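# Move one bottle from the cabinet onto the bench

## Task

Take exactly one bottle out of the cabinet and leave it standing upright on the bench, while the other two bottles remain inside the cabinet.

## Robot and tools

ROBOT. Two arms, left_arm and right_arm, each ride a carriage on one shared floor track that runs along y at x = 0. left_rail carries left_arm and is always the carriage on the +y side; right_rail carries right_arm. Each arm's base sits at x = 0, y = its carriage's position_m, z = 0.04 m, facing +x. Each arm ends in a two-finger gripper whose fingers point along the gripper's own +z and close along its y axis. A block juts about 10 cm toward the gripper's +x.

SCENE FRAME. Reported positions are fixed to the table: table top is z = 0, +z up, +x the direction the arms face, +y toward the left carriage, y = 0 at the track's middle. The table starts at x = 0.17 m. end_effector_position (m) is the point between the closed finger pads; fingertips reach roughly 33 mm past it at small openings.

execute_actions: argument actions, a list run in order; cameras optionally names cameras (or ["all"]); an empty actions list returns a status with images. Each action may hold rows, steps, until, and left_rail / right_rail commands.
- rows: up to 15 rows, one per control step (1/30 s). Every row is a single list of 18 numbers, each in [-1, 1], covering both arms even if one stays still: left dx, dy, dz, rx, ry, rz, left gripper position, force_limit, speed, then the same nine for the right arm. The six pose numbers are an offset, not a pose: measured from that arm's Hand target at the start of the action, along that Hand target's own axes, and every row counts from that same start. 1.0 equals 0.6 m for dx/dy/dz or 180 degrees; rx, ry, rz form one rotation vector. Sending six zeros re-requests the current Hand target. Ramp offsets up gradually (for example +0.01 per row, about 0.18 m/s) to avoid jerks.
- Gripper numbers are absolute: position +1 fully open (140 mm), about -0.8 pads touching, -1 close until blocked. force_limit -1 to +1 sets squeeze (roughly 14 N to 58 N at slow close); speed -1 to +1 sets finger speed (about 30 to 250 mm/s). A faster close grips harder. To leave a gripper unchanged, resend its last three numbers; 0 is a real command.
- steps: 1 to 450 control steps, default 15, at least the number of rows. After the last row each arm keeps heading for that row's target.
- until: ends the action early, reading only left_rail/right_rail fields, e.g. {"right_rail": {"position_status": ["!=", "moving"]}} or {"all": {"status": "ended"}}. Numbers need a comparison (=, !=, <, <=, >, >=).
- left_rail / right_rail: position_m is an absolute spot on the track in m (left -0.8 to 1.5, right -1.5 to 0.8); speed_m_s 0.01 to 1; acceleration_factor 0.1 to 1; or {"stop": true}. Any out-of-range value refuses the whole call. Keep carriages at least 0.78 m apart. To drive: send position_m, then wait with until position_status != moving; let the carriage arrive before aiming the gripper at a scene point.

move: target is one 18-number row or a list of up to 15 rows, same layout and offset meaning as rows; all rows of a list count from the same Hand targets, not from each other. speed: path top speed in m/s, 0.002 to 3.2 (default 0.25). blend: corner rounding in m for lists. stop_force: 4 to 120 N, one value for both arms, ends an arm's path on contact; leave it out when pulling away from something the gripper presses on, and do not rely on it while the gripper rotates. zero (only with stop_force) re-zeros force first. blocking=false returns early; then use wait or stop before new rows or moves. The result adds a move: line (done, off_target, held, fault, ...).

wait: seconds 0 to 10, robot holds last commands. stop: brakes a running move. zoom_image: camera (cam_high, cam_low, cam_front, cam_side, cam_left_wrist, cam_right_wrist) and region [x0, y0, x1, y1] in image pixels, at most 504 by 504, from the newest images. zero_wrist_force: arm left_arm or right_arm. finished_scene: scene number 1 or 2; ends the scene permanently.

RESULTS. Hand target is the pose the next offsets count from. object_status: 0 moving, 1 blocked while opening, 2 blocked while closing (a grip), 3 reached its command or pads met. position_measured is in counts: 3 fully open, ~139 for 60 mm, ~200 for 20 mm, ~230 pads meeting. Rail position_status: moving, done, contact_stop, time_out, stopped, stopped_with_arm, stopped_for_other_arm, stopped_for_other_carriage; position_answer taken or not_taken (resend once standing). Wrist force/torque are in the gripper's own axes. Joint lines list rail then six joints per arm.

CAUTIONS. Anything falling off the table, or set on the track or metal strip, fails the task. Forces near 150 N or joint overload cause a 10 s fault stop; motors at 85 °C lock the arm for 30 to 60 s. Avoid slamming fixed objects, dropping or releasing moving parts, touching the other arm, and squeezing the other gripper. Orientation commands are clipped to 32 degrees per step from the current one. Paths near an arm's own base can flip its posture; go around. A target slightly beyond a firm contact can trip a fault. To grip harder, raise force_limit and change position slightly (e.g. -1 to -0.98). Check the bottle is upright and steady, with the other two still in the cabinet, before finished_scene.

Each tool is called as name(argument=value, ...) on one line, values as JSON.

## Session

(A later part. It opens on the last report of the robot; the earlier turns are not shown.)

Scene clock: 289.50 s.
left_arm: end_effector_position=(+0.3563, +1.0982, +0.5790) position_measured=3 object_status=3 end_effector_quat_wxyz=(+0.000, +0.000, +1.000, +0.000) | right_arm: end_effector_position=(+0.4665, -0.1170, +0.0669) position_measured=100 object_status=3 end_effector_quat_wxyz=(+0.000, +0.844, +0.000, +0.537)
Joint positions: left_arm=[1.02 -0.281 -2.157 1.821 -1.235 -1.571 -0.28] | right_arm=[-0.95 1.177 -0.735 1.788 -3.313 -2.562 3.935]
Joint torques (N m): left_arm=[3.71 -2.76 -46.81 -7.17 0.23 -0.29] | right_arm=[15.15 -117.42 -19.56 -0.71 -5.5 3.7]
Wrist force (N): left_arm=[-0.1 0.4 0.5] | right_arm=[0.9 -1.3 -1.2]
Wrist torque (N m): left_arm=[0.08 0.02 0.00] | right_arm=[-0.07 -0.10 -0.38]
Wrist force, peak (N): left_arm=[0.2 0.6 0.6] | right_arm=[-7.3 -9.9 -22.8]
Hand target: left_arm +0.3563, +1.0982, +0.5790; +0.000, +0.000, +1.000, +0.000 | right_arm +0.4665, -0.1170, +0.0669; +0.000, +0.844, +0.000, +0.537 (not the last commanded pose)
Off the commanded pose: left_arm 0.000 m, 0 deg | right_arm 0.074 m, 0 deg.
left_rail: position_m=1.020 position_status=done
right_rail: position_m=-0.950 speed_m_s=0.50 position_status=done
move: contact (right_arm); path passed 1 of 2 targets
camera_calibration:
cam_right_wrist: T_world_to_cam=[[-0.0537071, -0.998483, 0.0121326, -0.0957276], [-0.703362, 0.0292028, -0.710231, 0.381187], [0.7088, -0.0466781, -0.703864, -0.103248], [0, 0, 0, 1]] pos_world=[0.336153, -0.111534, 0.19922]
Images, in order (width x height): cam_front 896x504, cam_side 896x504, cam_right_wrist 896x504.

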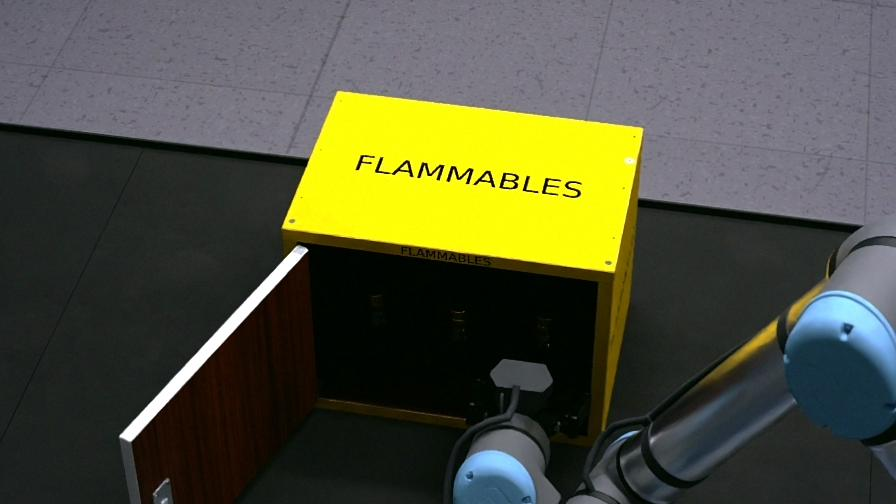

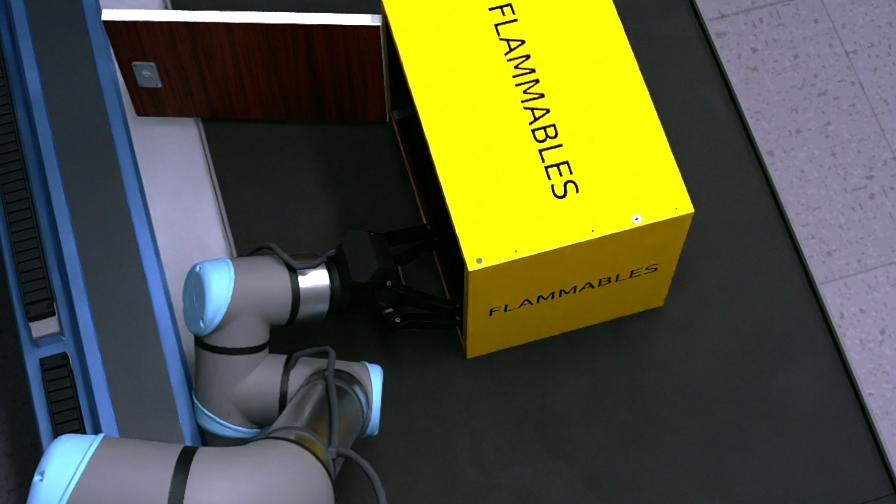

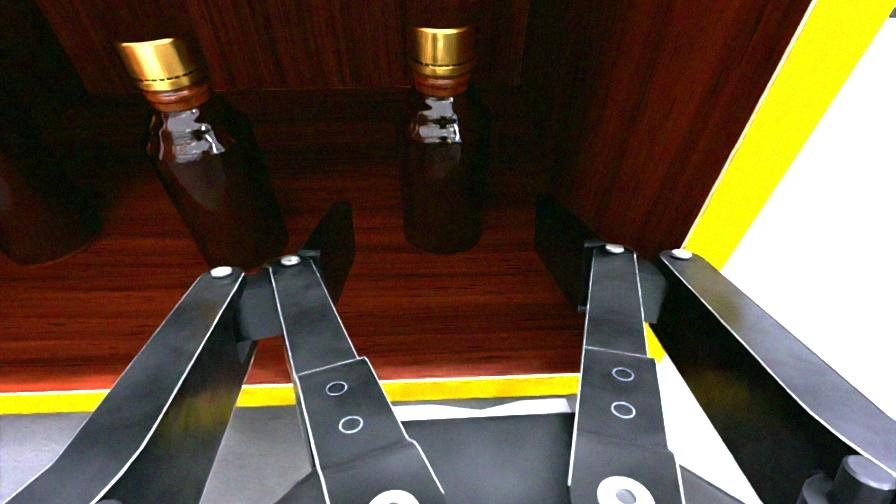

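move(target=[0,0,0,0,0,0,1,1,1,0,0,-0.0833,0,0,0,0.23,-0.9,0], speed=0.08)

execute_actions(actions=[{"rows":[[0,0,0,0,0,0,1,1,1,0,0,0,0,0,0,0.05,-0.9,0]],"steps":30}])

move(target=[0,0,0,0,0,0,1,1,1,-0.012,-0.038,0.005,-0.0503,0,0.0235,0.05,-0.9,0], speed=0.08, cameras=["cam_right_wrist"])

Scene clock: 309.57 s.
left_arm: end_effector_position=(+0.3563, +1.0982, +0.5790) position_measured=3 object_status=3 end_effector_quat_wxyz=(+0.000, +0.000, +1.000, +0.000) | right_arm: end_effector_position=(+0.4213, -0.1170, +0.0880) position_measured=100 object_status=3 end_effector_quat_wxyz=(+0.000, +0.844, +0.000, +0.537)
Joint positions: left_arm=[1.02 -0.281 -2.157 1.821 -1.235 -1.571 -0.28] | right_arm=[-0.95 1.228 -0.785 1.82 -3.231 -2.593 4.01]
Joint torques (N m): left_arm=[4.75 -0.29 -47.03 -7.17 0.23 -0.5] | right_arm=[12.05 -115.93 -21.52 -1.59 -5.32 4.18]
Wrist force (N): left_arm=[-0.1 0.1 -0.2] | right_arm=[1.4 -1.4 -1.2]
Wrist torque (N m): left_arm=[0.02 0.02 0.01] | right_arm=[-0.10 -0.27 -0.47]
Wrist force, peak (N): left_arm=[0.1 0.2 0.9] | right_arm=[1.0 -2.2 -1.8]
Hand target: left_arm +0.3563, +1.0982, +0.5790; +0.000, +0.000, +1.000, +0.000 | right_arm +0.4212, -0.1170, +0.0880; +0.000, +0.844, +0.000, +0.537
Off the commanded pose: left_arm 0.000 m, 0 deg | right_arm 0.000 m, 0 deg.
left_rail: position_m=1.020 position_status=done
right_rail: position_m=-0.950 speed_m_s=0.50 position_status=done
move: done

Scene clock: 310.77 s.
left_arm: end_effector_position=(+0.3563, +1.0982, +0.5790) position_measured=3 object_status=3 end_effector_quat_wxyz=(+0.000, +0.000, +1.000, +0.000) | right_arm: end_effector_position=(+0.4212, -0.1170, +0.0880) position_measured=123 object_status=3 end_effector_quat_wxyz=(+0.000, +0.844, +0.000, +0.537)
Joint positions: left_arm=[1.02 -0.281 -2.157 1.821 -1.235 -1.571 -0.28] | right_arm=[-0.95 1.228 -0.785 1.82 -3.231 -2.593 4.011]
Joint torques (N m): left_arm=[3.25 -2.55 -47.1 -7.67 0.26 -0.57] | right_arm=[10.95 -113.58 -20.19 -1.23 -5.53 3.89]
Wrist force (N): left_arm=[-0.3 -0.3 0.5] | right_arm=[1.2 -1.3 -1.1]
Wrist torque (N m): left_arm=[-0.08 0.07 0.01] | right_arm=[-0.08 -0.22 -0.47]
Wrist force, peak (N): left_arm=[0.2 0.6 0.6] | right_arm=[1.6 -1.7 -1.4]
Hand target: left_arm +0.3563, +1.0982, +0.5790; +0.000, +0.000, +1.000, +0.000 | right_arm +0.4212, -0.1170, +0.0880; +0.000, +0.844, +0.000, +0.537
Off the commanded pose: left_arm 0.000 m, 0 deg | right_arm 0.000 m, 0 deg.
left_rail: position_m=1.020 position_status=done
right_rail: position_m=-0.950 speed_m_s=0.50 position_status=done

Scene clock: 312.40 s.
left_arm: end_effector_position=(+0.3563, +1.0982, +0.5790) position_measured=3 object_status=3 end_effector_quat_wxyz=(+0.000, +0.000, +1.000, +0.000) | right_arm: end_effector_position=(+0.4209, -0.0942, +0.0802) position_measured=123 object_status=3 end_effector_quat_wxyz=(+0.047, +0.840, -0.073, +0.535)
Joint positions: left_arm=[1.02 -0.281 -2.157 1.821 -1.235 -1.571 -0.28] | right_arm=[-0.95 1.252 -0.766 1.691 -2.796 -2.683 4.38]
Joint torques (N m): left_arm=[0.76 0.54 -47.62 -7.17 0.14 -0.54] | right_arm=[13.17 -103.35 -37.48 -1.58 -5.74 3.2]
Wrist force (N): left_arm=[0.0 0.0 -0.1] | right_arm=[0.9 -1.2 -1.6]
Wrist torque (N m): left_arm=[-0.01 0.00 0.01] | right_arm=[-0.07 -0.14 -0.45]
Wrist force, peak (N): left_arm=[-0.3 0.3 1.0] | right_arm=[1.2 -1.5 -2.3]
Hand target: left_arm +0.3563, +1.0982, +0.5790; +0.000, +0.000, +1.000, +0.000 | right_arm +0.4209, -0.0942, +0.0802; +0.047, +0.840, -0.073, +0.535
Off the commanded pose: left_arm 0.000 m, 0 deg | right_arm 0.000 m, 0 deg.
left_rail: position_m=1.020 position_status=done
right_rail: position_m=-0.950 speed_m_s=0.50 position_status=done
move: done
camera_calibration:
cam_right_wrist: T_world_to_cam=[[-0.22612, -0.974024, 0.0121532, -0.000739374], [-0.687545, 0.150751, -0.710321, 0.362693], [0.690038, -0.168973, -0.703773, -0.0641072], [0, 0, 0, 1]] pos_world=[0.293437, -0.0662287, 0.21252]
Images, in order (width x height): cam_right_wrist 896x504.

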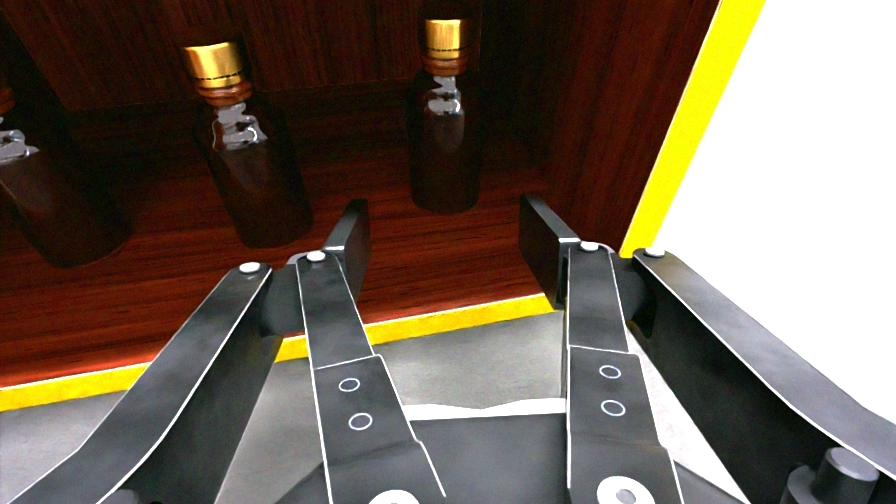

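execute_actions(actions=[{"rows":[[0,0,0,0,0,0,1,1,1,0,0,0,0,0,0,-0.02,-0.9,0]],"steps":20}])

move(target=[0,0,0,0,0,0,1,1,1,0.055,0,0.1965,0,0,0,-0.02,-0.9,0], speed=0.03, stop_force=5, cameras=["cam_right_wrist","cam_front"])

zoom_image(camera="cam_right_wrist", region=[200, 0, 700, 300])

Scene clock: 342.30 s.
left_arm: end_effector_position=(+0.3563, +1.0982, +0.5790) position_measured=3 object_status=3 end_effector_quat_wxyz=(+0.000, +0.000, +1.000, +0.000) | right_arm: end_effector_position=(+0.4209, -0.0942, +0.0802) position_measured=131 object_status=3 end_effector_quat_wxyz=(+0.047, +0.840, -0.073, +0.535)
Joint positions: left_arm=[1.02 -0.281 -2.157 1.821 -1.235 -1.571 -0.28] | right_arm=[-0.95 1.252 -0.766 1.691 -2.795 -2.683 4.38]
Joint torques (N m): left_arm=[3.92 -1.16 -46.35 -7.27 0.23 -0.54] | right_arm=[12.62 -114.74 -38.28 -1.35 -5.91 3.77]
Wrist force (N): left_arm=[0.1 -0.2 0.4] | right_arm=[0.7 -0.9 -1.3]
Wrist torque (N m): left_arm=[-0.04 -0.02 0.01] | right_arm=[0.00 -0.08 -0.45]
Wrist force, peak (N): left_arm=[-0.6 -0.3 0.9] | right_arm=[1.4 -1.8 -2.0]
Hand target: left_arm +0.3563, +1.0982, +0.5790; +0.000, +0.000, +1.000, +0.000 | right_arm +0.4209, -0.0942, +0.0802; +0.047, +0.840, -0.073, +0.535
Off the commanded pose: left_arm 0.000 m, 0 deg | right_arm 0.000 m, 0 deg.
left_rail: position_m=1.020 position_status=done
right_rail: position_m=-0.950 speed_m_s=0.50 position_status=done

Scene clock: 347.23 s.
left_arm: end_effector_position=(+0.3563, +1.0982, +0.5790) position_measured=3 object_status=3 end_effector_quat_wxyz=(+0.000, +0.000, +1.000, +0.000) | right_arm: end_effector_position=(+0.5399, -0.1152, +0.0603) position_measured=131 object_status=3 end_effector_quat_wxyz=(+0.047, +0.840, -0.073, +0.535)
Joint positions: left_arm=[1.02 -0.281 -2.157 1.821 -1.235 -1.571 -0.28] | right_arm=[-0.95 1.121 -0.693 1.653 -3.059 -2.63 4.122]
Joint torques (N m): left_arm=[4.03 0.47 -46.37 -7.45 -0.05 -0.73] | right_arm=[-14.17 -90.7 -35.41 -7.27 0.26 -2.66]
Wrist force (N): left_arm=[0.1 0.1 0.0] | right_arm=[1.0 -0.8 -1.5]
Wrist torque (N m): left_arm=[0.01 -0.02 0.01] | right_arm=[0.09 -0.13 -0.39]
Wrist force, peak (N): left_arm=[0.2 0.2 0.8] | right_arm=[0.9 -1.2 -2.8]
Hand target: left_arm +0.3563, +1.0982, +0.5790; +0.000, +0.000, +1.000, +0.000 | right_arm +0.5399, -0.1152, +0.0603; +0.047, +0.840, -0.073, +0.535
Off the commanded pose: left_arm 0.000 m, 0 deg | right_arm 0.000 m, 0 deg.
left_rail: position_m=1.020 position_status=done
right_rail: position_m=-0.950 speed_m_s=0.50 position_status=done
move: done
camera_calibration:
cam_right_wrist: T_world_to_cam=[[-0.226188, -0.974009, 0.0120855, 0.00609599], [-0.687523, 0.150846, -0.710322, 0.433525], [0.690037, -0.168975, -0.703773, -0.163758], [0, 0, 0, 1]] pos_world=[0.412437, -0.0871289, 0.19262]
Images, in order (width x height): cam_front 896x504, cam_right_wrist 896x504.

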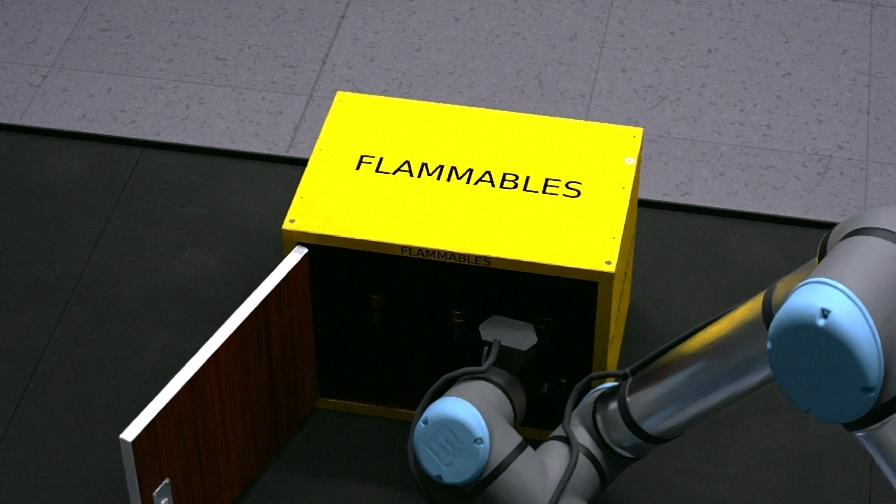

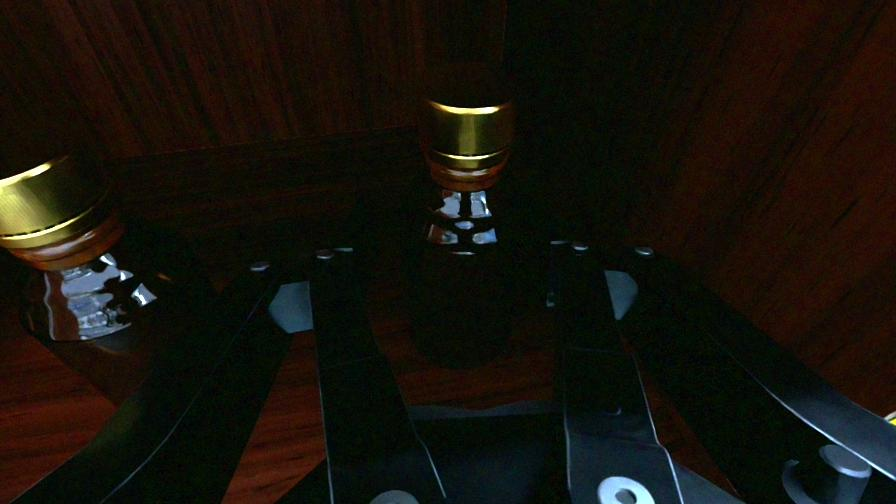

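Scaled by 1.008 from the camera's 896x504 image, which has a finer 1280x720 frame.

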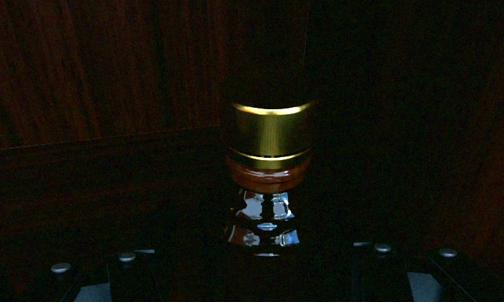

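move(target=[0,0,0,0,0,0,1,1,1,0,0.009,0,0,0,0,-0.02,-0.9,0], speed=0.03)

execute_actions(actions=[{"rows":[[0,0,0,0,0,0,1,1,1,0,0,0,0,0,0,-1,-0.4,-1]],"steps":75}], cameras=["cam_right_wrist"])

Scene clock: 359.07 s.
left_arm: end_effector_position=(+0.3563, +1.0982, +0.5790) position_measured=3 object_status=3 end_effector_quat_wxyz=(+0.000, +0.000, +1.000, +0.000) | right_arm: end_effector_position=(+0.5390, -0.1204, +0.0603) position_measured=131 object_status=3 end_effector_quat_wxyz=(+0.047, +0.840, -0.073, +0.535)
Joint positions: left_arm=[1.02 -0.281 -2.157 1.821 -1.235 -1.571 -0.28] | right_arm=[-0.95 1.119 -0.698 1.665 -3.069 -2.629 4.119]
Joint torques (N m): left_arm=[2.64 0.04 -46.46 -7.35 0.17 -0.67] | right_arm=[-14.17 -122.11 -23.73 -7.34 0.25 -3.04]
Wrist force (N): left_arm=[-0.3 -0.2 0.4] | right_arm=[1.2 -0.6 -1.5]
Wrist torque (N m): left_arm=[-0.04 0.07 0.01] | right_arm=[0.13 -0.17 -0.38]
Wrist force, peak (N): left_arm=[0.2 0.2 1.1] | right_arm=[1.3 -1.5 -1.6]
Hand target: left_arm +0.3563, +1.0982, +0.5790; +0.000, +0.000, +1.000, +0.000 | right_arm +0.5389, -0.1205, +0.0603; +0.047, +0.840, -0.073, +0.535
Off the commanded pose: left_arm 0.000 m, 0 deg | right_arm 0.000 m, 0 deg.
left_rail: position_m=1.020 position_status=done
right_rail: position_m=-0.950 speed_m_s=0.50 position_status=done
move: done

Scene clock: 361.77 s.
left_arm: end_effector_position=(+0.3563, +1.0982, +0.5790) position_measured=3 object_status=3 end_effector_quat_wxyz=(+0.000, +0.000, +1.000, +0.000) | right_arm: end_effector_position=(+0.5389, -0.1205, +0.0603) position_measured=161 object_status=2 end_effector_quat_wxyz=(+0.047, +0.840, -0.073, +0.535)
Joint positions: left_arm=[1.02 -0.281 -2.157 1.821 -1.235 -1.571 -0.28] | right_arm=[-0.95 1.119 -0.698 1.665 -3.069 -2.629 4.119]
Joint torques (N m): left_arm=[2.54 0.19 -46.82 -7.46 0.47 -0.3] | right_arm=[-12.71 -106.35 -23.84 -3.01 -2.26 -2.82]
Wrist force (N): left_arm=[-0.2 -0.1 0.2] | right_arm=[1.9 -1.9 -3.7]
Wrist torque (N m): left_arm=[-0.04 0.05 0.00] | right_arm=[0.07 -0.11 -0.33]
Wrist force, peak (N): left_arm=[-0.4 0.0 0.9] | right_arm=[2.2 -2.3 -4.3]
Hand target: left_arm +0.3563, +1.0982, +0.5790; +0.000, +0.000, +1.000, +0.000 | right_arm +0.5389, -0.1205, +0.0603; +0.047, +0.840, -0.073, +0.535
Off the commanded pose: left_arm 0.000 m, 0 deg | right_arm 0.000 m, 0 deg.
left_rail: position_m=1.020 position_status=done
right_rail: position_m=-0.950 speed_m_s=0.50 position_status=done
camera_calibration:
cam_right_wrist: T_world_to_cam=[[-0.226122, -0.974025, 0.0120155, 0.000714995], [-0.687533, 0.15085, -0.710311, 0.433708], [0.690048, -0.168878, -0.703785, -0.164026], [0, 0, 0, 1]] pos_world=[0.411537, -0.092429, 0.19262]
Images, in order (width x height): cam_right_wrist 896x504.

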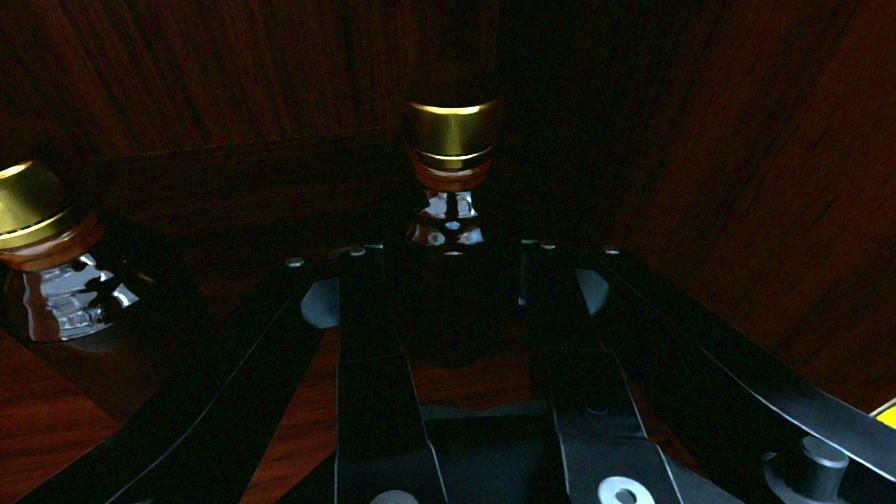

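move(target=[0,0,0,0,0,0,1,1,1,0.0302,0,-0.0141,0,0,0,-1,-0.4,-1], speed=0.03, cameras=["cam_right_wrist"])

Scene clock: 369.53 s.
left_arm: end_effector_position=(+0.3563, +1.0982, +0.5790) position_measured=3 object_status=3 end_effector_quat_wxyz=(+0.000, +0.000, +1.000, +0.000) | right_arm: end_effector_position=(+0.5389, -0.1205, +0.0802) position_measured=161 object_status=2 end_effector_quat_wxyz=(+0.047, +0.840, -0.073, +0.535)
Joint positions: left_arm=[1.02 -0.281 -2.157 1.821 -1.235 -1.571 -0.28] | right_arm=[-0.95 1.119 -0.724 1.669 -3.046 -2.629 4.119]
Joint torques (N m): left_arm=[3.91 0.8 -46.89 -7.62 0.09 -0.52] | right_arm=[-14.27 -125.3 -25.56 -2.09 -5.58 -0.36]
Wrist force (N): left_arm=[-0.3 0.4 0.6] | right_arm=[-1.0 -1.5 -0.4]
Wrist torque (N m): left_arm=[0.08 0.06 0.00] | right_arm=[-0.06 -0.18 -0.35]
Wrist force, peak (N): left_arm=[-0.3 0.2 0.9] | right_arm=[2.3 -2.5 -4.3]
Hand target: left_arm +0.3563, +1.0982, +0.5790; +0.000, +0.000, +1.000, +0.000 | right_arm +0.5389, -0.1205, +0.0803; +0.047, +0.840, -0.073, +0.535
Off the commanded pose: left_arm 0.000 m, 0 deg | right_arm 0.000 m, 0 deg.
left_rail: position_m=1.020 position_status=done
right_rail: position_m=-0.950 speed_m_s=0.50 position_status=done
move: done
camera_calibration:
cam_right_wrist: T_world_to_cam=[[-0.22612, -0.974024, 0.0121532, 0.000445927], [-0.687545, 0.150751, -0.710321, 0.447842], [0.690038, -0.168973, -0.703773, -0.150028], [0, 0, 0, 1]] pos_world=[0.411537, -0.0924287, 0.21252]
Images, in order (width x height): cam_right_wrist 896x504.

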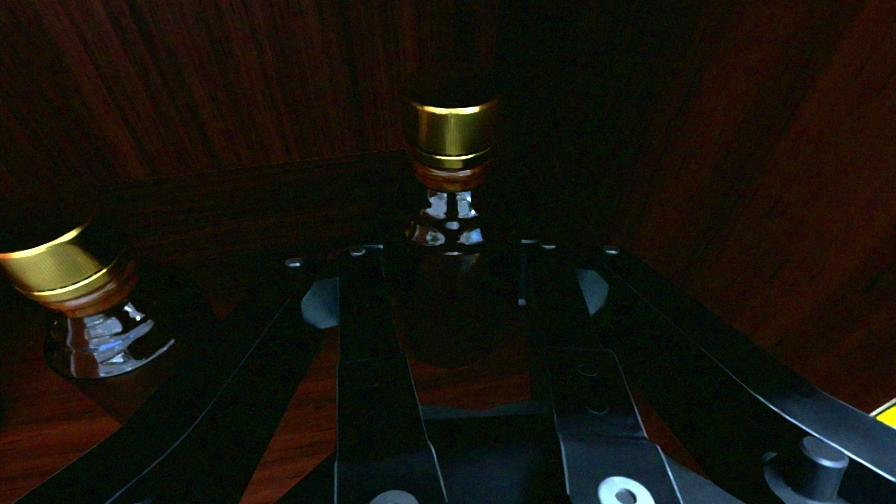

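move(target=[0,0,0,0,0,0,1,1,1,-0.148,0,-0.317,0,0,0,-1,-0.4,-1], speed=0.07, cameras=["cam_right_wrist","cam_side","cam_front"])

Scene clock: 378.80 s.
left_arm: end_effector_position=(+0.3563, +1.0982, +0.5790) position_measured=3 object_status=3 end_effector_quat_wxyz=(+0.000, +0.000, +1.000, +0.000) | right_arm: end_effector_position=(+0.3322, -0.0841, +0.0803) position_measured=161 object_status=2 end_effector_quat_wxyz=(+0.047, +0.840, -0.073, +0.535)
Joint positions: left_arm=[1.02 -0.281 -2.157 1.821 -1.235 -1.571 -0.28] | right_arm=[-0.95 1.35 -0.798 1.696 -2.569 -2.703 4.601]
Joint torques (N m): left_arm=[4.16 -0.79 -47.01 -7.89 0.01 -0.58] | right_arm=[15.08 -121.24 -39.32 -1.64 -6.68 3.72]
Wrist force (N): left_arm=[-0.2 0.4 0.4] | right_arm=[-1.1 -0.9 -1.0]
Wrist torque (N m): left_arm=[0.08 0.04 0.01] | right_arm=[0.04 -0.18 -0.46]
Wrist force, peak (N): left_arm=[0.2 0.3 1.0] | right_arm=[-1.8 -1.3 -1.4]
Hand target: left_arm +0.3563, +1.0982, +0.5790; +0.000, +0.000, +1.000, +0.000 | right_arm +0.3322, -0.0841, +0.0803; +0.047, +0.840, -0.073, +0.535
Off the commanded pose: left_arm 0.000 m, 0 deg | right_arm 0.000 m, 0 deg.
left_rail: position_m=1.020 position_status=done
right_rail: position_m=-0.950 speed_m_s=0.50 position_status=done
move: done
camera_calibration:
cam_right_wrist: T_world_to_cam=[[-0.226122, -0.974025, 0.0120155, -0.0108329], [-0.687533, 0.15085, -0.710311, 0.300242], [0.690048, -0.168878, -0.703785, -0.00110142], [0, 0, 0, 1]] pos_world=[0.204737, -0.056029, 0.21262]
Images, in order (width x height): cam_front 896x504, cam_side 896x504, cam_right_wrist 896x504.

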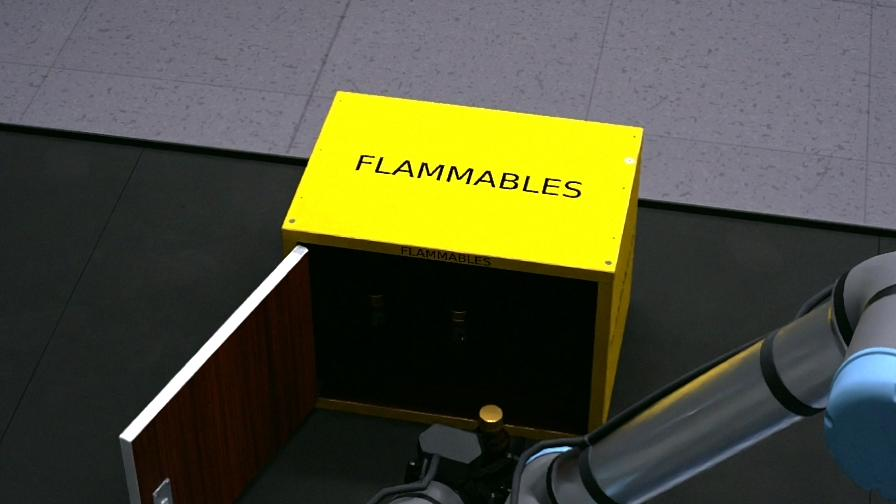

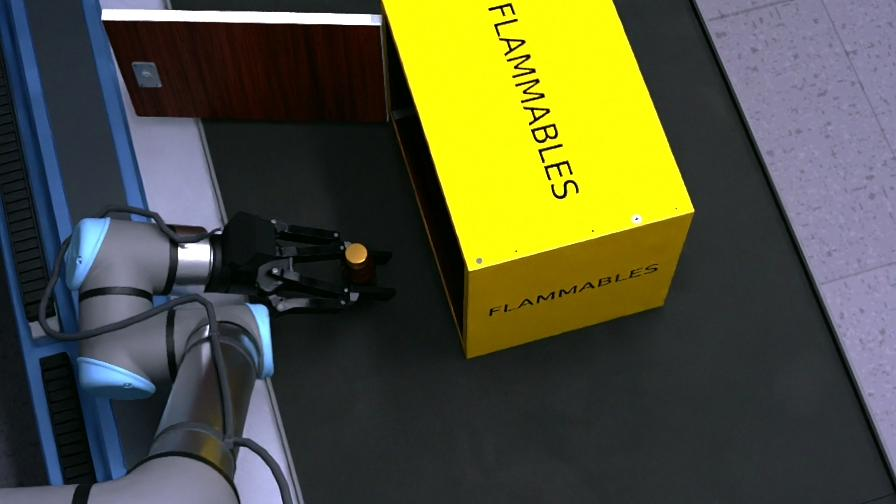

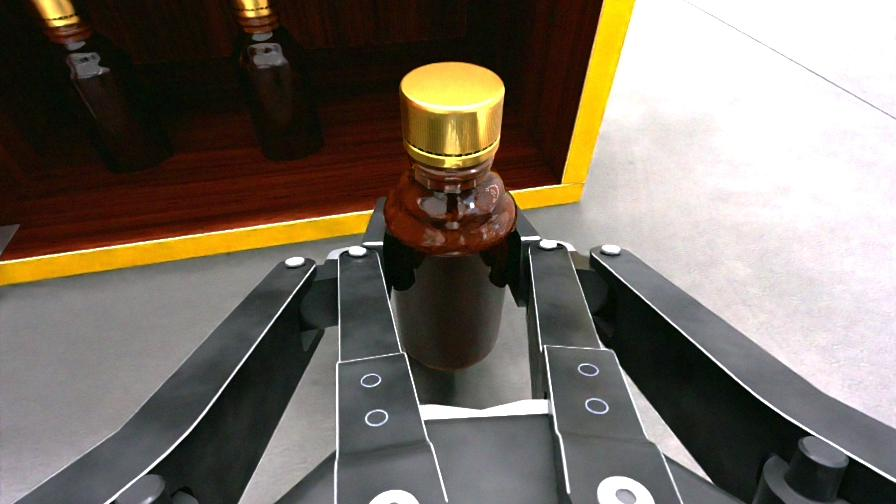

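move(target=[0,0,0,0,0,0,1,1,1,-0.068,0,0.0317,0,0,0,-1,-0.4,-1], speed=0.012, stop_force=4, cameras=["cam_right_wrist","cam_side"])

Scene clock: 387.20 s.
left_arm: end_effector_position=(+0.3563, +1.0982, +0.5790) position_measured=3 object_status=3 end_effector_quat_wxyz=(+0.000, +0.000, +1.000, +0.000) | right_arm: end_effector_position=(+0.3322, -0.0841, +0.0423) position_measured=161 object_status=2 end_effector_quat_wxyz=(+0.047, +0.840, -0.073, +0.535)
Joint positions: left_arm=[1.02 -0.281 -2.157 1.821 -1.235 -1.571 -0.28] | right_arm=[-0.95 1.35 -0.748 1.693 -2.615 -2.703 4.602]
Joint torques (N m): left_arm=[3.7 -2.37 -47.38 -7.98 0.11 -0.72] | right_arm=[10.44 -117.39 -23.42 -0.88 0.43 2.47]
Wrist force (N): left_arm=[-0.6 0.2 0.1] | right_arm=[3.0 -2.3 -2.2]
Wrist torque (N m): left_arm=[0.04 0.13 0.01] | right_arm=[-0.17 -0.26 -0.34]
Wrist force, peak (N): left_arm=[-0.3 0.6 0.7] | right_arm=[9.8 -0.6 -6.8]
Hand target: left_arm +0.3563, +1.0982, +0.5790; +0.000, +0.000, +1.000, +0.000 | right_arm +0.3322, -0.0841, +0.0423; +0.047, +0.840, -0.073, +0.535 (not the last commanded pose)
Off the commanded pose: left_arm 0.000 m, 0 deg | right_arm 0.007 m, 0 deg.
left_rail: position_m=1.020 position_status=done
right_rail: position_m=-0.950 speed_m_s=0.50 position_status=done
move: contact (right_arm)
camera_calibration:
cam_right_wrist: T_world_to_cam=[[-0.226188, -0.974009, 0.0120855, -0.010374], [-0.687523, 0.150846, -0.710322, 0.27325], [0.690037, -0.168975, -0.703773, -0.0278502], [0, 0, 0, 1]] pos_world=[0.204737, -0.0560289, 0.17462]
Images, in order (width x height): cam_side 896x504, cam_right_wrist 896x504.

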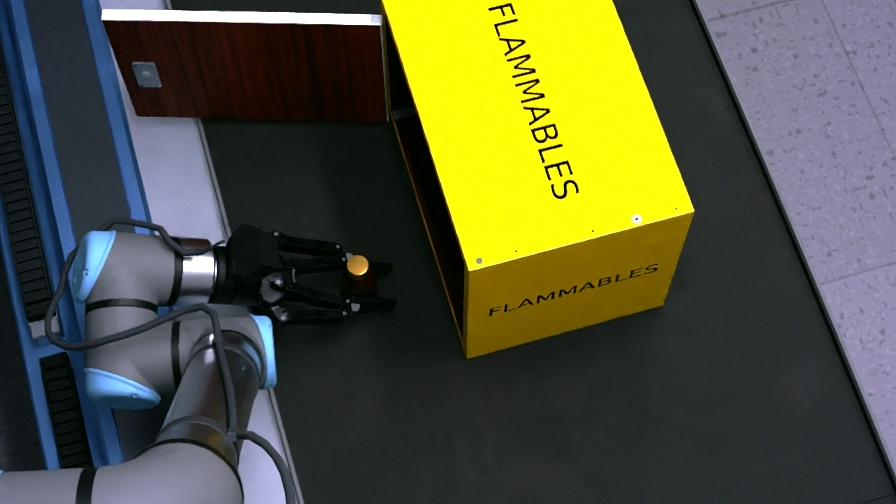

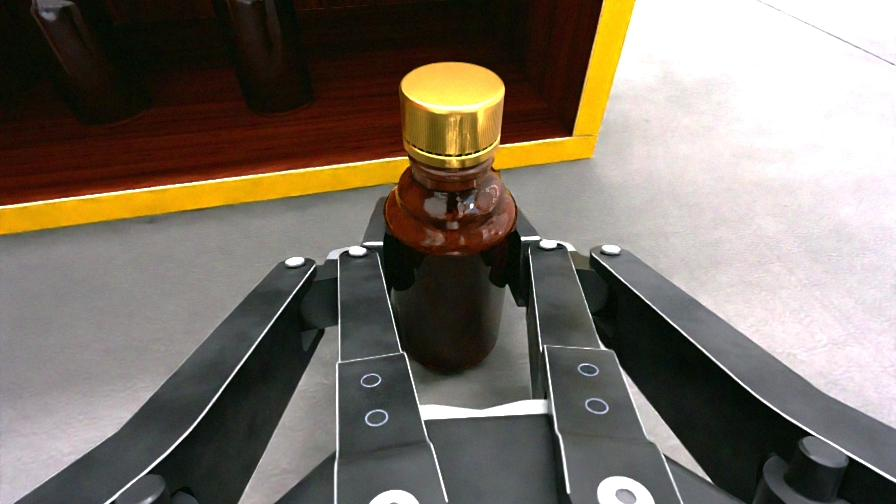

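execute_actions(actions=[{"rows":[[0,0,0,0,0,0,1,1,1,0,0,0,0,0,0,0.1,-0.4,-1]],"steps":60}])

move(target=[0,0,0,0,0,0,1,1,1,0,0,-0.25,0,0,0,0.1,-0.4,-1], speed=0.08, cameras=["cam_right_wrist","cam_side","cam_front"])

Scene clock: 398.40 s.
left_arm: end_effector_position=(+0.3563, +1.0982, +0.5790) position_measured=3 object_status=3 end_effector_quat_wxyz=(+0.000, +0.000, +1.000, +0.000) | right_arm: end_effector_position=(+0.3322, -0.0841, +0.0423) position_measured=117 object_status=3 end_effector_quat_wxyz=(+0.047, +0.840, -0.073, +0.535)
Joint positions: left_arm=[1.02 -0.281 -2.157 1.821 -1.235 -1.571 -0.28] | right_arm=[-0.95 1.35 -0.748 1.693 -2.615 -2.703 4.602]
Joint torques (N m): left_arm=[1.83 -2.23 -47.36 -8.21 0.3 -0.8] | right_arm=[-8.23 -119.5 -28.33 -2.76 -1.67 -0.54]
Wrist force (N): left_arm=[-0.2 0.2 0.6] | right_arm=[1.4 -1.3 -2.6]
Wrist torque (N m): left_arm=[0.04 0.03 0.00] | right_arm=[-0.09 -0.21 -0.44]
Wrist force, peak (N): left_arm=[-0.6 0.1 0.8] | right_arm=[2.9 -2.5 -2.2]
Hand target: left_arm +0.3563, +1.0982, +0.5790; +0.000, +0.000, +1.000, +0.000 | right_arm +0.3322, -0.0841, +0.0423; +0.047, +0.840, -0.073, +0.535
Off the commanded pose: left_arm 0.000 m, 0 deg | right_arm 0.000 m, 0 deg.
left_rail: position_m=1.020 position_status=done
right_rail: position_m=-0.950 speed_m_s=0.50 position_status=done

Scene clock: 400.77 s.
left_arm: end_effector_position=(+0.3563, +1.0982, +0.5790) position_measured=3 object_status=3 end_effector_quat_wxyz=(+0.000, +0.000, +1.000, +0.000) | right_arm: end_effector_position=(+0.1984, -0.0605, +0.1057) position_measured=117 object_status=3 end_effector_quat_wxyz=(+0.047, +0.840, -0.073, +0.535)
Joint positions: left_arm=[1.02 -0.281 -2.157 1.821 -1.235 -1.571 -0.28] | right_arm=[-0.95 1.498 -0.84 1.619 -2.137 -2.694 4.948]
Joint torques (N m): left_arm=[1.87 -0.33 -47.34 -8.24 0.24 -0.8] | right_arm=[12.68 -119.62 -42.21 -0.8 0.19 3.47]
Wrist force (N): left_arm=[-0.4 0.4 0.5] | right_arm=[1.4 -1.1 -2.1]
Wrist torque (N m): left_arm=[0.10 0.07 0.00] | right_arm=[-0.05 -0.25 -0.46]
Wrist force, peak (N): left_arm=[0.1 0.8 0.6] | right_arm=[1.8 -1.1 -3.0]
Hand target: left_arm +0.3563, +1.0982, +0.5790; +0.000, +0.000, +1.000, +0.000 | right_arm +0.1983, -0.0605, +0.1057; +0.047, +0.840, -0.073, +0.535
Off the commanded pose: left_arm 0.000 m, 0 deg | right_arm 0.000 m, 0 deg.
left_rail: position_m=1.020 position_status=done
right_rail: position_m=-0.950 speed_m_s=0.50 position_status=done
move: done
camera_calibration:
cam_right_wrist: T_world_to_cam=[[-0.226188, -0.974009, 0.0120855, -0.018515], [-0.687523, 0.150846, -0.710322, 0.222749], [0.690037, -0.168975, -0.703773, 0.113067], [0, 0, 0, 1]] pos_world=[0.0709366, -0.0325289, 0.23802]
Images, in order (width x height): cam_front 896x504, cam_side 896x504, cam_right_wrist 896x504.

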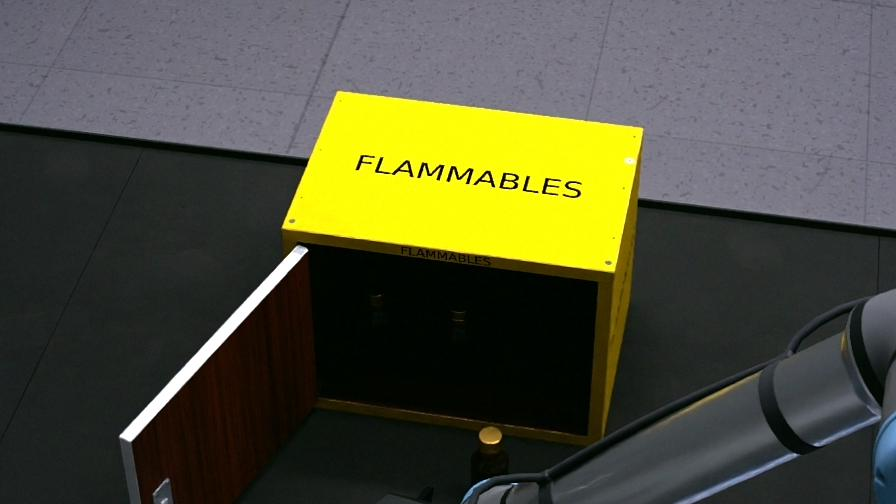

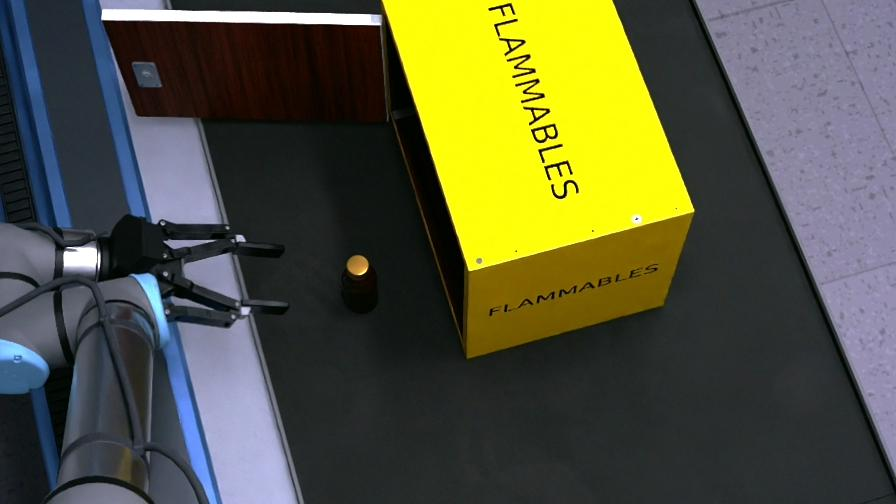

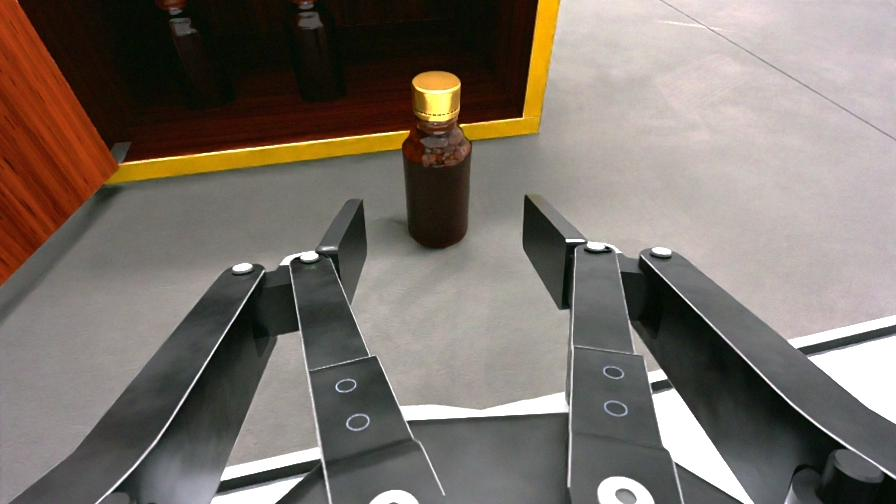

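move(target=[0,0,0,0,0,0,1,1,1,0,0,0.25,0,0,0,0.1,-0.4,-1], speed=0.06, stop_force=6)

execute_actions(actions=[{"rows":[[0,0,0,0,0,0,1,1,1,0,0,0,0,0,0,-1,-0.4,-1]],"steps":90}])

move(target=[[0,0,0,0,0,0,1,1,1,0.0453,0,-0.0212,0,0,0,-1,-0.4,-1],[0,0,0,0,0,0,1,1,1,0.0784,0.443,0.0495,0,0,0,-1,-0.4,-1]], speed=[0.04,0.12], cameras=["cam_right_wrist","cam_side"])

Scene clock: 416.73 s.
left_arm: end_effector_position=(+0.3563, +1.0982, +0.5790) position_measured=3 object_status=3 end_effector_quat_wxyz=(+0.000, +0.000, +1.000, +0.000) | right_arm: end_effector_position=(+0.3322, -0.0841, +0.0423) position_measured=117 object_status=3 end_effector_quat_wxyz=(+0.047, +0.840, -0.073, +0.535)
Joint positions: left_arm=[1.02 -0.281 -2.157 1.821 -1.235 -1.571 -0.28] | right_arm=[-0.95 1.35 -0.748 1.693 -2.615 -2.703 4.602]
Joint torques (N m): left_arm=[2.1 -1.2 -46.91 -8.74 0.52 -0.45] | right_arm=[-13.75 -88.34 -24.13 -7.8 0.1 -2.75]
Wrist force (N): left_arm=[-0.2 0.0 0.3] | right_arm=[1.6 -1.3 -2.1]
Wrist torque (N m): left_arm=[0.00 0.04 0.00] | right_arm=[-0.09 -0.24 -0.31]
Wrist force, peak (N): left_arm=[0.0 -0.3 1.0] | right_arm=[1.0 -1.6 -4.4]
Hand target: left_arm +0.3563, +1.0982, +0.5790; +0.000, +0.000, +1.000, +0.000 | right_arm +0.3322, -0.0841, +0.0423; +0.047, +0.840, -0.073, +0.535
Off the commanded pose: left_arm 0.000 m, 0 deg | right_arm 0.000 m, 0 deg.
left_rail: position_m=1.020 position_status=done
right_rail: position_m=-0.950 speed_m_s=0.50 position_status=done
move: done

Scene clock: 419.93 s.
left_arm: end_effector_position=(+0.3563, +1.0982, +0.5790) position_measured=3 object_status=3 end_effector_quat_wxyz=(+0.000, +0.000, +1.000, +0.000) | right_arm: end_effector_position=(+0.3322, -0.0841, +0.0423) position_measured=161 object_status=2 end_effector_quat_wxyz=(+0.047, +0.840, -0.073, +0.535)
Joint positions: left_arm=[1.02 -0.281 -2.157 1.821 -1.235 -1.571 -0.28] | right_arm=[-0.95 1.35 -0.748 1.693 -2.615 -2.703 4.602]
Joint torques (N m): left_arm=[2.82 -1.5 -47.06 -8.75 0.11 -0.52] | right_arm=[-14.37 -90.47 -26.06 -4.59 -0.45 -2.5]
Wrist force (N): left_arm=[-0.3 0.4 0.5] | right_arm=[2.8 -1.6 -3.6]
Wrist torque (N m): left_arm=[0.07 0.05 0.00] | right_arm=[-0.14 -0.24 -0.32]
Wrist force, peak (N): left_arm=[-0.3 0.8 0.5] | right_arm=[2.7 -1.6 -4.2]
Hand target: left_arm +0.3563, +1.0982, +0.5790; +0.000, +0.000, +1.000, +0.000 | right_arm +0.3322, -0.0841, +0.0423; +0.047, +0.840, -0.073, +0.535
Off the commanded pose: left_arm 0.000 m, 0 deg | right_arm 0.000 m, 0 deg.
left_rail: position_m=1.020 position_status=done
right_rail: position_m=-0.950 speed_m_s=0.50 position_status=done

Scene clock: 423.67 s.
left_arm: end_effector_position=(+0.3563, +1.0982, +0.5790) position_measured=3 object_status=3 end_effector_quat_wxyz=(+0.000, +0.000, +1.000, +0.000) | right_arm: end_effector_position=(+0.3322, -0.3540, +0.0725) position_measured=161 object_status=2 end_effector_quat_wxyz=(+0.047, +0.840, -0.073, +0.535)
Joint positions: left_arm=[1.02 -0.281 -2.157 1.821 -1.235 -1.571 -0.28] | right_arm=[-0.95 1.256 -0.976 2.248 -3.133 -2.684 4.39]
Joint torques (N m): left_arm=[4.85 -3.17 -47.41 -8.36 0.25 -1.01] | right_arm=[-14.32 -86.44 -12.62 -8.33 -0.77 -3.29]
Wrist force (N): left_arm=[-0.5 -0.1 0.1] | right_arm=[-0.7 -1.4 -1.4]
Wrist torque (N m): left_arm=[-0.03 0.12 0.01] | right_arm=[-0.10 -0.30 -0.35]
Wrist force, peak (N): left_arm=[0.4 -0.3 0.9] | right_arm=[2.9 -1.5 -3.4]
Hand target: left_arm +0.3563, +1.0982, +0.5790; +0.000, +0.000, +1.000, +0.000 | right_arm +0.3322, -0.3540, +0.0725; +0.047, +0.840, -0.073, +0.535
Off the commanded pose: left_arm 0.000 m, 0 deg | right_arm 0.000 m, 0 deg.
left_rail: position_m=1.020 position_status=done
right_rail: position_m=-0.950 speed_m_s=0.50 position_status=done
move: done
camera_calibration:
cam_right_wrist: T_world_to_cam=[[-0.226188, -0.974009, 0.0120855, -0.273624], [-0.687523, 0.150846, -0.710322, 0.335414], [0.690037, -0.168975, -0.703773, -0.0522027], [0, 0, 0, 1]] pos_world=[0.204737, -0.325929, 0.20482]
Images, in order (width x height): cam_side 896x504, cam_right_wrist 896x504.

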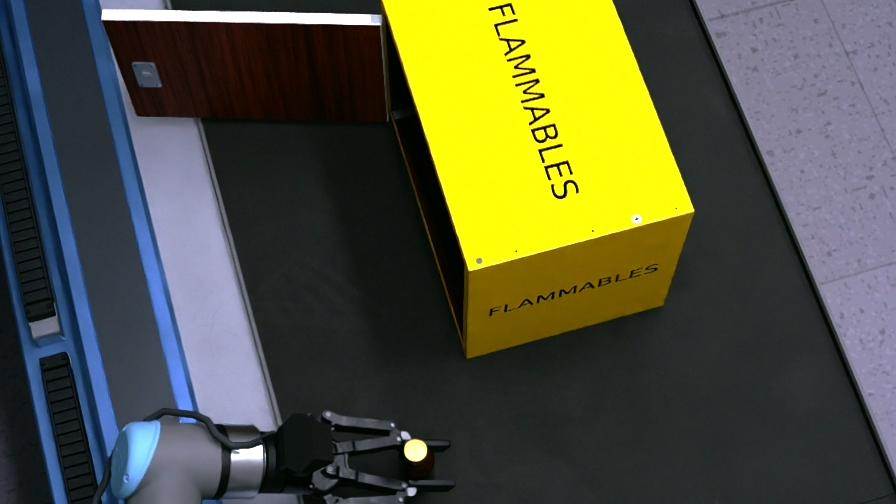

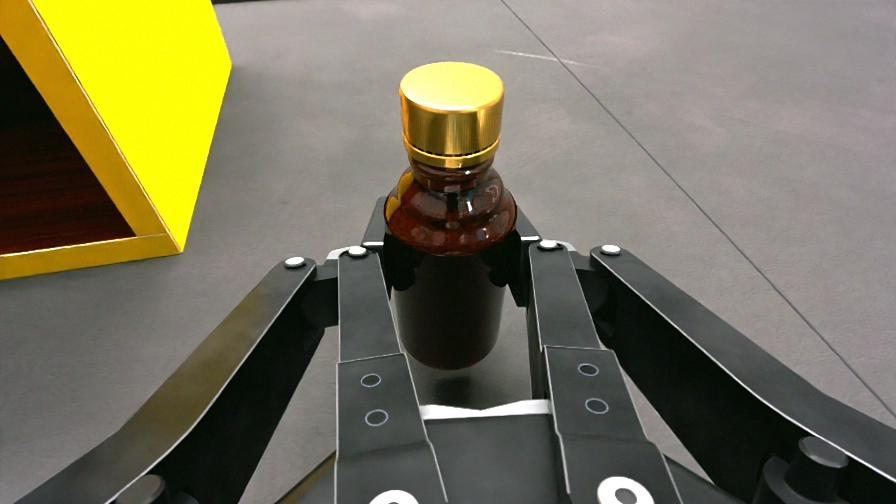

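move(target=[0,0,0,0,0,0,1,1,1,0.122,0,0.26,0,0,0,-1,-0.4,-1], speed=0.12)

move(target=[0,0,0,0,0,0,1,1,1,-0.058,0,0.027,0,0,0,-1,-0.4,-1], speed=0.012, stop_force=4)

execute_actions(actions=[{"rows":[[0,0,0,0,0,0,1,1,1,0,0,0,0,0,0,0.1,-0.4,-1]],"steps":60}], cameras=["cam_right_wrist"])

Scene clock: 432.80 s.
left_arm: end_effector_position=(+0.3563, +1.0982, +0.5790) position_measured=3 object_status=3 end_effector_quat_wxyz=(+0.000, +0.000, +1.000, +0.000) | right_arm: end_effector_position=(+0.5019, -0.3838, +0.0728) position_measured=161 object_status=2 end_effector_quat_wxyz=(+0.047, +0.840, -0.073, +0.535)
Joint positions: left_arm=[1.02 -0.281 -2.157 1.821 -1.235 -1.571 -0.28] | right_arm=[-0.95 0.991 -0.879 2.194 -3.588 -2.555 3.919]
Joint torques (N m): left_arm=[4.85 -0.46 -47.26 -8.33 0.16 -0.95] | right_arm=[-16.48 -62.98 -22.78 -7.2 0.5 -3.2]
Wrist force (N): left_arm=[0.1 0.3 0.2] | right_arm=[-0.8 -1.9 -0.8]
Wrist torque (N m): left_arm=[0.06 -0.03 0.01] | right_arm=[-0.21 -0.27 -0.28]
Wrist force, peak (N): left_arm=[0.1 0.0 1.1] | right_arm=[-0.8 -1.6 -3.2]
Hand target: left_arm +0.3563, +1.0982, +0.5790; +0.000, +0.000, +1.000, +0.000 | right_arm +0.5019, -0.3838, +0.0728; +0.047, +0.840, -0.073, +0.535
Off the commanded pose: left_arm 0.000 m, 0 deg | right_arm 0.000 m, 0 deg.
left_rail: position_m=1.020 position_status=done
right_rail: position_m=-0.950 speed_m_s=0.50 position_status=done
move: done

Scene clock: 436.47 s.
left_arm: end_effector_position=(+0.3563, +1.0982, +0.5790) position_measured=3 object_status=3 end_effector_quat_wxyz=(+0.000, +0.000, +1.000, +0.000) | right_arm: end_effector_position=(+0.5019, -0.3839, +0.0418) position_measured=161 object_status=2 end_effector_quat_wxyz=(+0.047, +0.840, -0.073, +0.535)
Joint positions: left_arm=[1.02 -0.281 -2.157 1.821 -1.235 -1.571 -0.28] | right_arm=[-0.95 0.991 -0.818 2.184 -3.638 -2.555 3.919]
Joint torques (N m): left_arm=[2.61 -2.66 -47.1 -8.59 0.7 -0.68] | right_arm=[3.47 -94.44 -7.88 -1.2 1.26 2.95]
Wrist force (N): left_arm=[-0.1 0.0 0.2] | right_arm=[2.0 -3.6 -2.3]
Wrist torque (N m): left_arm=[-0.01 0.03 0.01] | right_arm=[-0.55 -0.17 -0.35]
Wrist force, peak (N): left_arm=[-0.5 0.6 0.6] | right_arm=[14.8 -2.0 -9.9]
Hand target: left_arm +0.3563, +1.0982, +0.5790; +0.000, +0.000, +1.000, +0.000 | right_arm +0.5019, -0.3839, +0.0418; +0.047, +0.840, -0.073, +0.535 (not the last commanded pose)
Off the commanded pose: left_arm 0.000 m, 0 deg | right_arm 0.007 m, 0 deg.
left_rail: position_m=1.020 position_status=done
right_rail: position_m=-0.950 speed_m_s=0.50 position_status=done
move: contact (right_arm)

Scene clock: 438.67 s.
left_arm: end_effector_position=(+0.3563, +1.0982, +0.5790) position_measured=3 object_status=3 end_effector_quat_wxyz=(+0.000, +0.000, +1.000, +0.000) | right_arm: end_effector_position=(+0.5019, -0.3839, +0.0418) position_measured=117 object_status=3 end_effector_quat_wxyz=(+0.047, +0.840, -0.073, +0.535)
Joint positions: left_arm=[1.02 -0.281 -2.157 1.821 -1.235 -1.571 -0.28] | right_arm=[-0.95 0.991 -0.818 2.184 -3.638 -2.554 3.919]
Joint torques (N m): left_arm=[3.18 -0.81 -46.59 -8.78 0.31 -0.76] | right_arm=[3.77 -96.64 -12.2 -3.75 -1.92 2.71]
Wrist force (N): left_arm=[-0.1 0.2 0.1] | right_arm=[0.7 -3.2 -2.3]
Wrist torque (N m): left_arm=[0.04 0.02 0.00] | right_arm=[-0.45 -0.12 -0.29]
Wrist force, peak (N): left_arm=[0.0 0.4 0.9] | right_arm=[2.1 -3.4 -2.5]
Hand target: left_arm +0.3563, +1.0982, +0.5790; +0.000, +0.000, +1.000, +0.000 | right_arm +0.5019, -0.3839, +0.0418; +0.047, +0.840, -0.073, +0.535
Off the commanded pose: left_arm 0.000 m, 0 deg | right_arm 0.000 m, 0 deg.
left_rail: position_m=1.020 position_status=done
right_rail: position_m=-0.950 speed_m_s=0.50 position_status=done
camera_calibration:
cam_right_wrist: T_world_to_cam=[[-0.226186, -0.974009, 0.0121175, -0.263998], [-0.687625, 0.150845, -0.710224, 0.434812], [0.689936, -0.168975, -0.703872, -0.195905], [0, 0, 0, 1]] pos_world=[0.374437, -0.355829, 0.17412]
Images, in order (width x height): cam_right_wrist 896x504.

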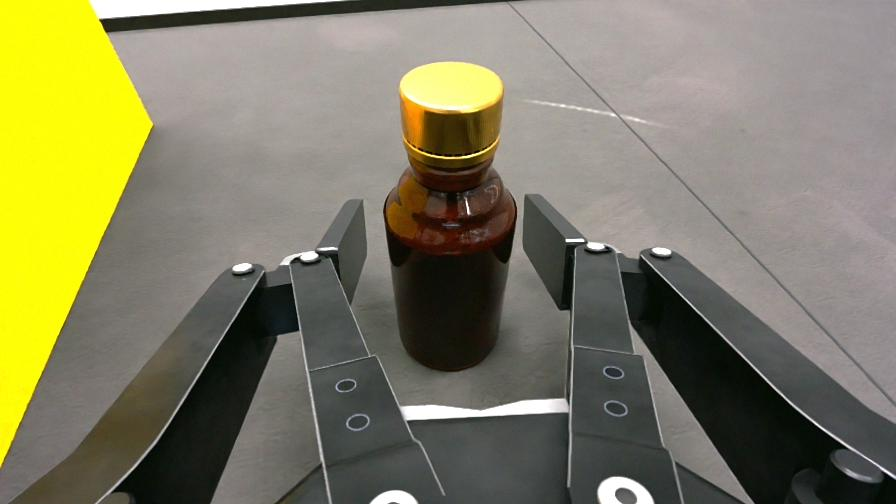

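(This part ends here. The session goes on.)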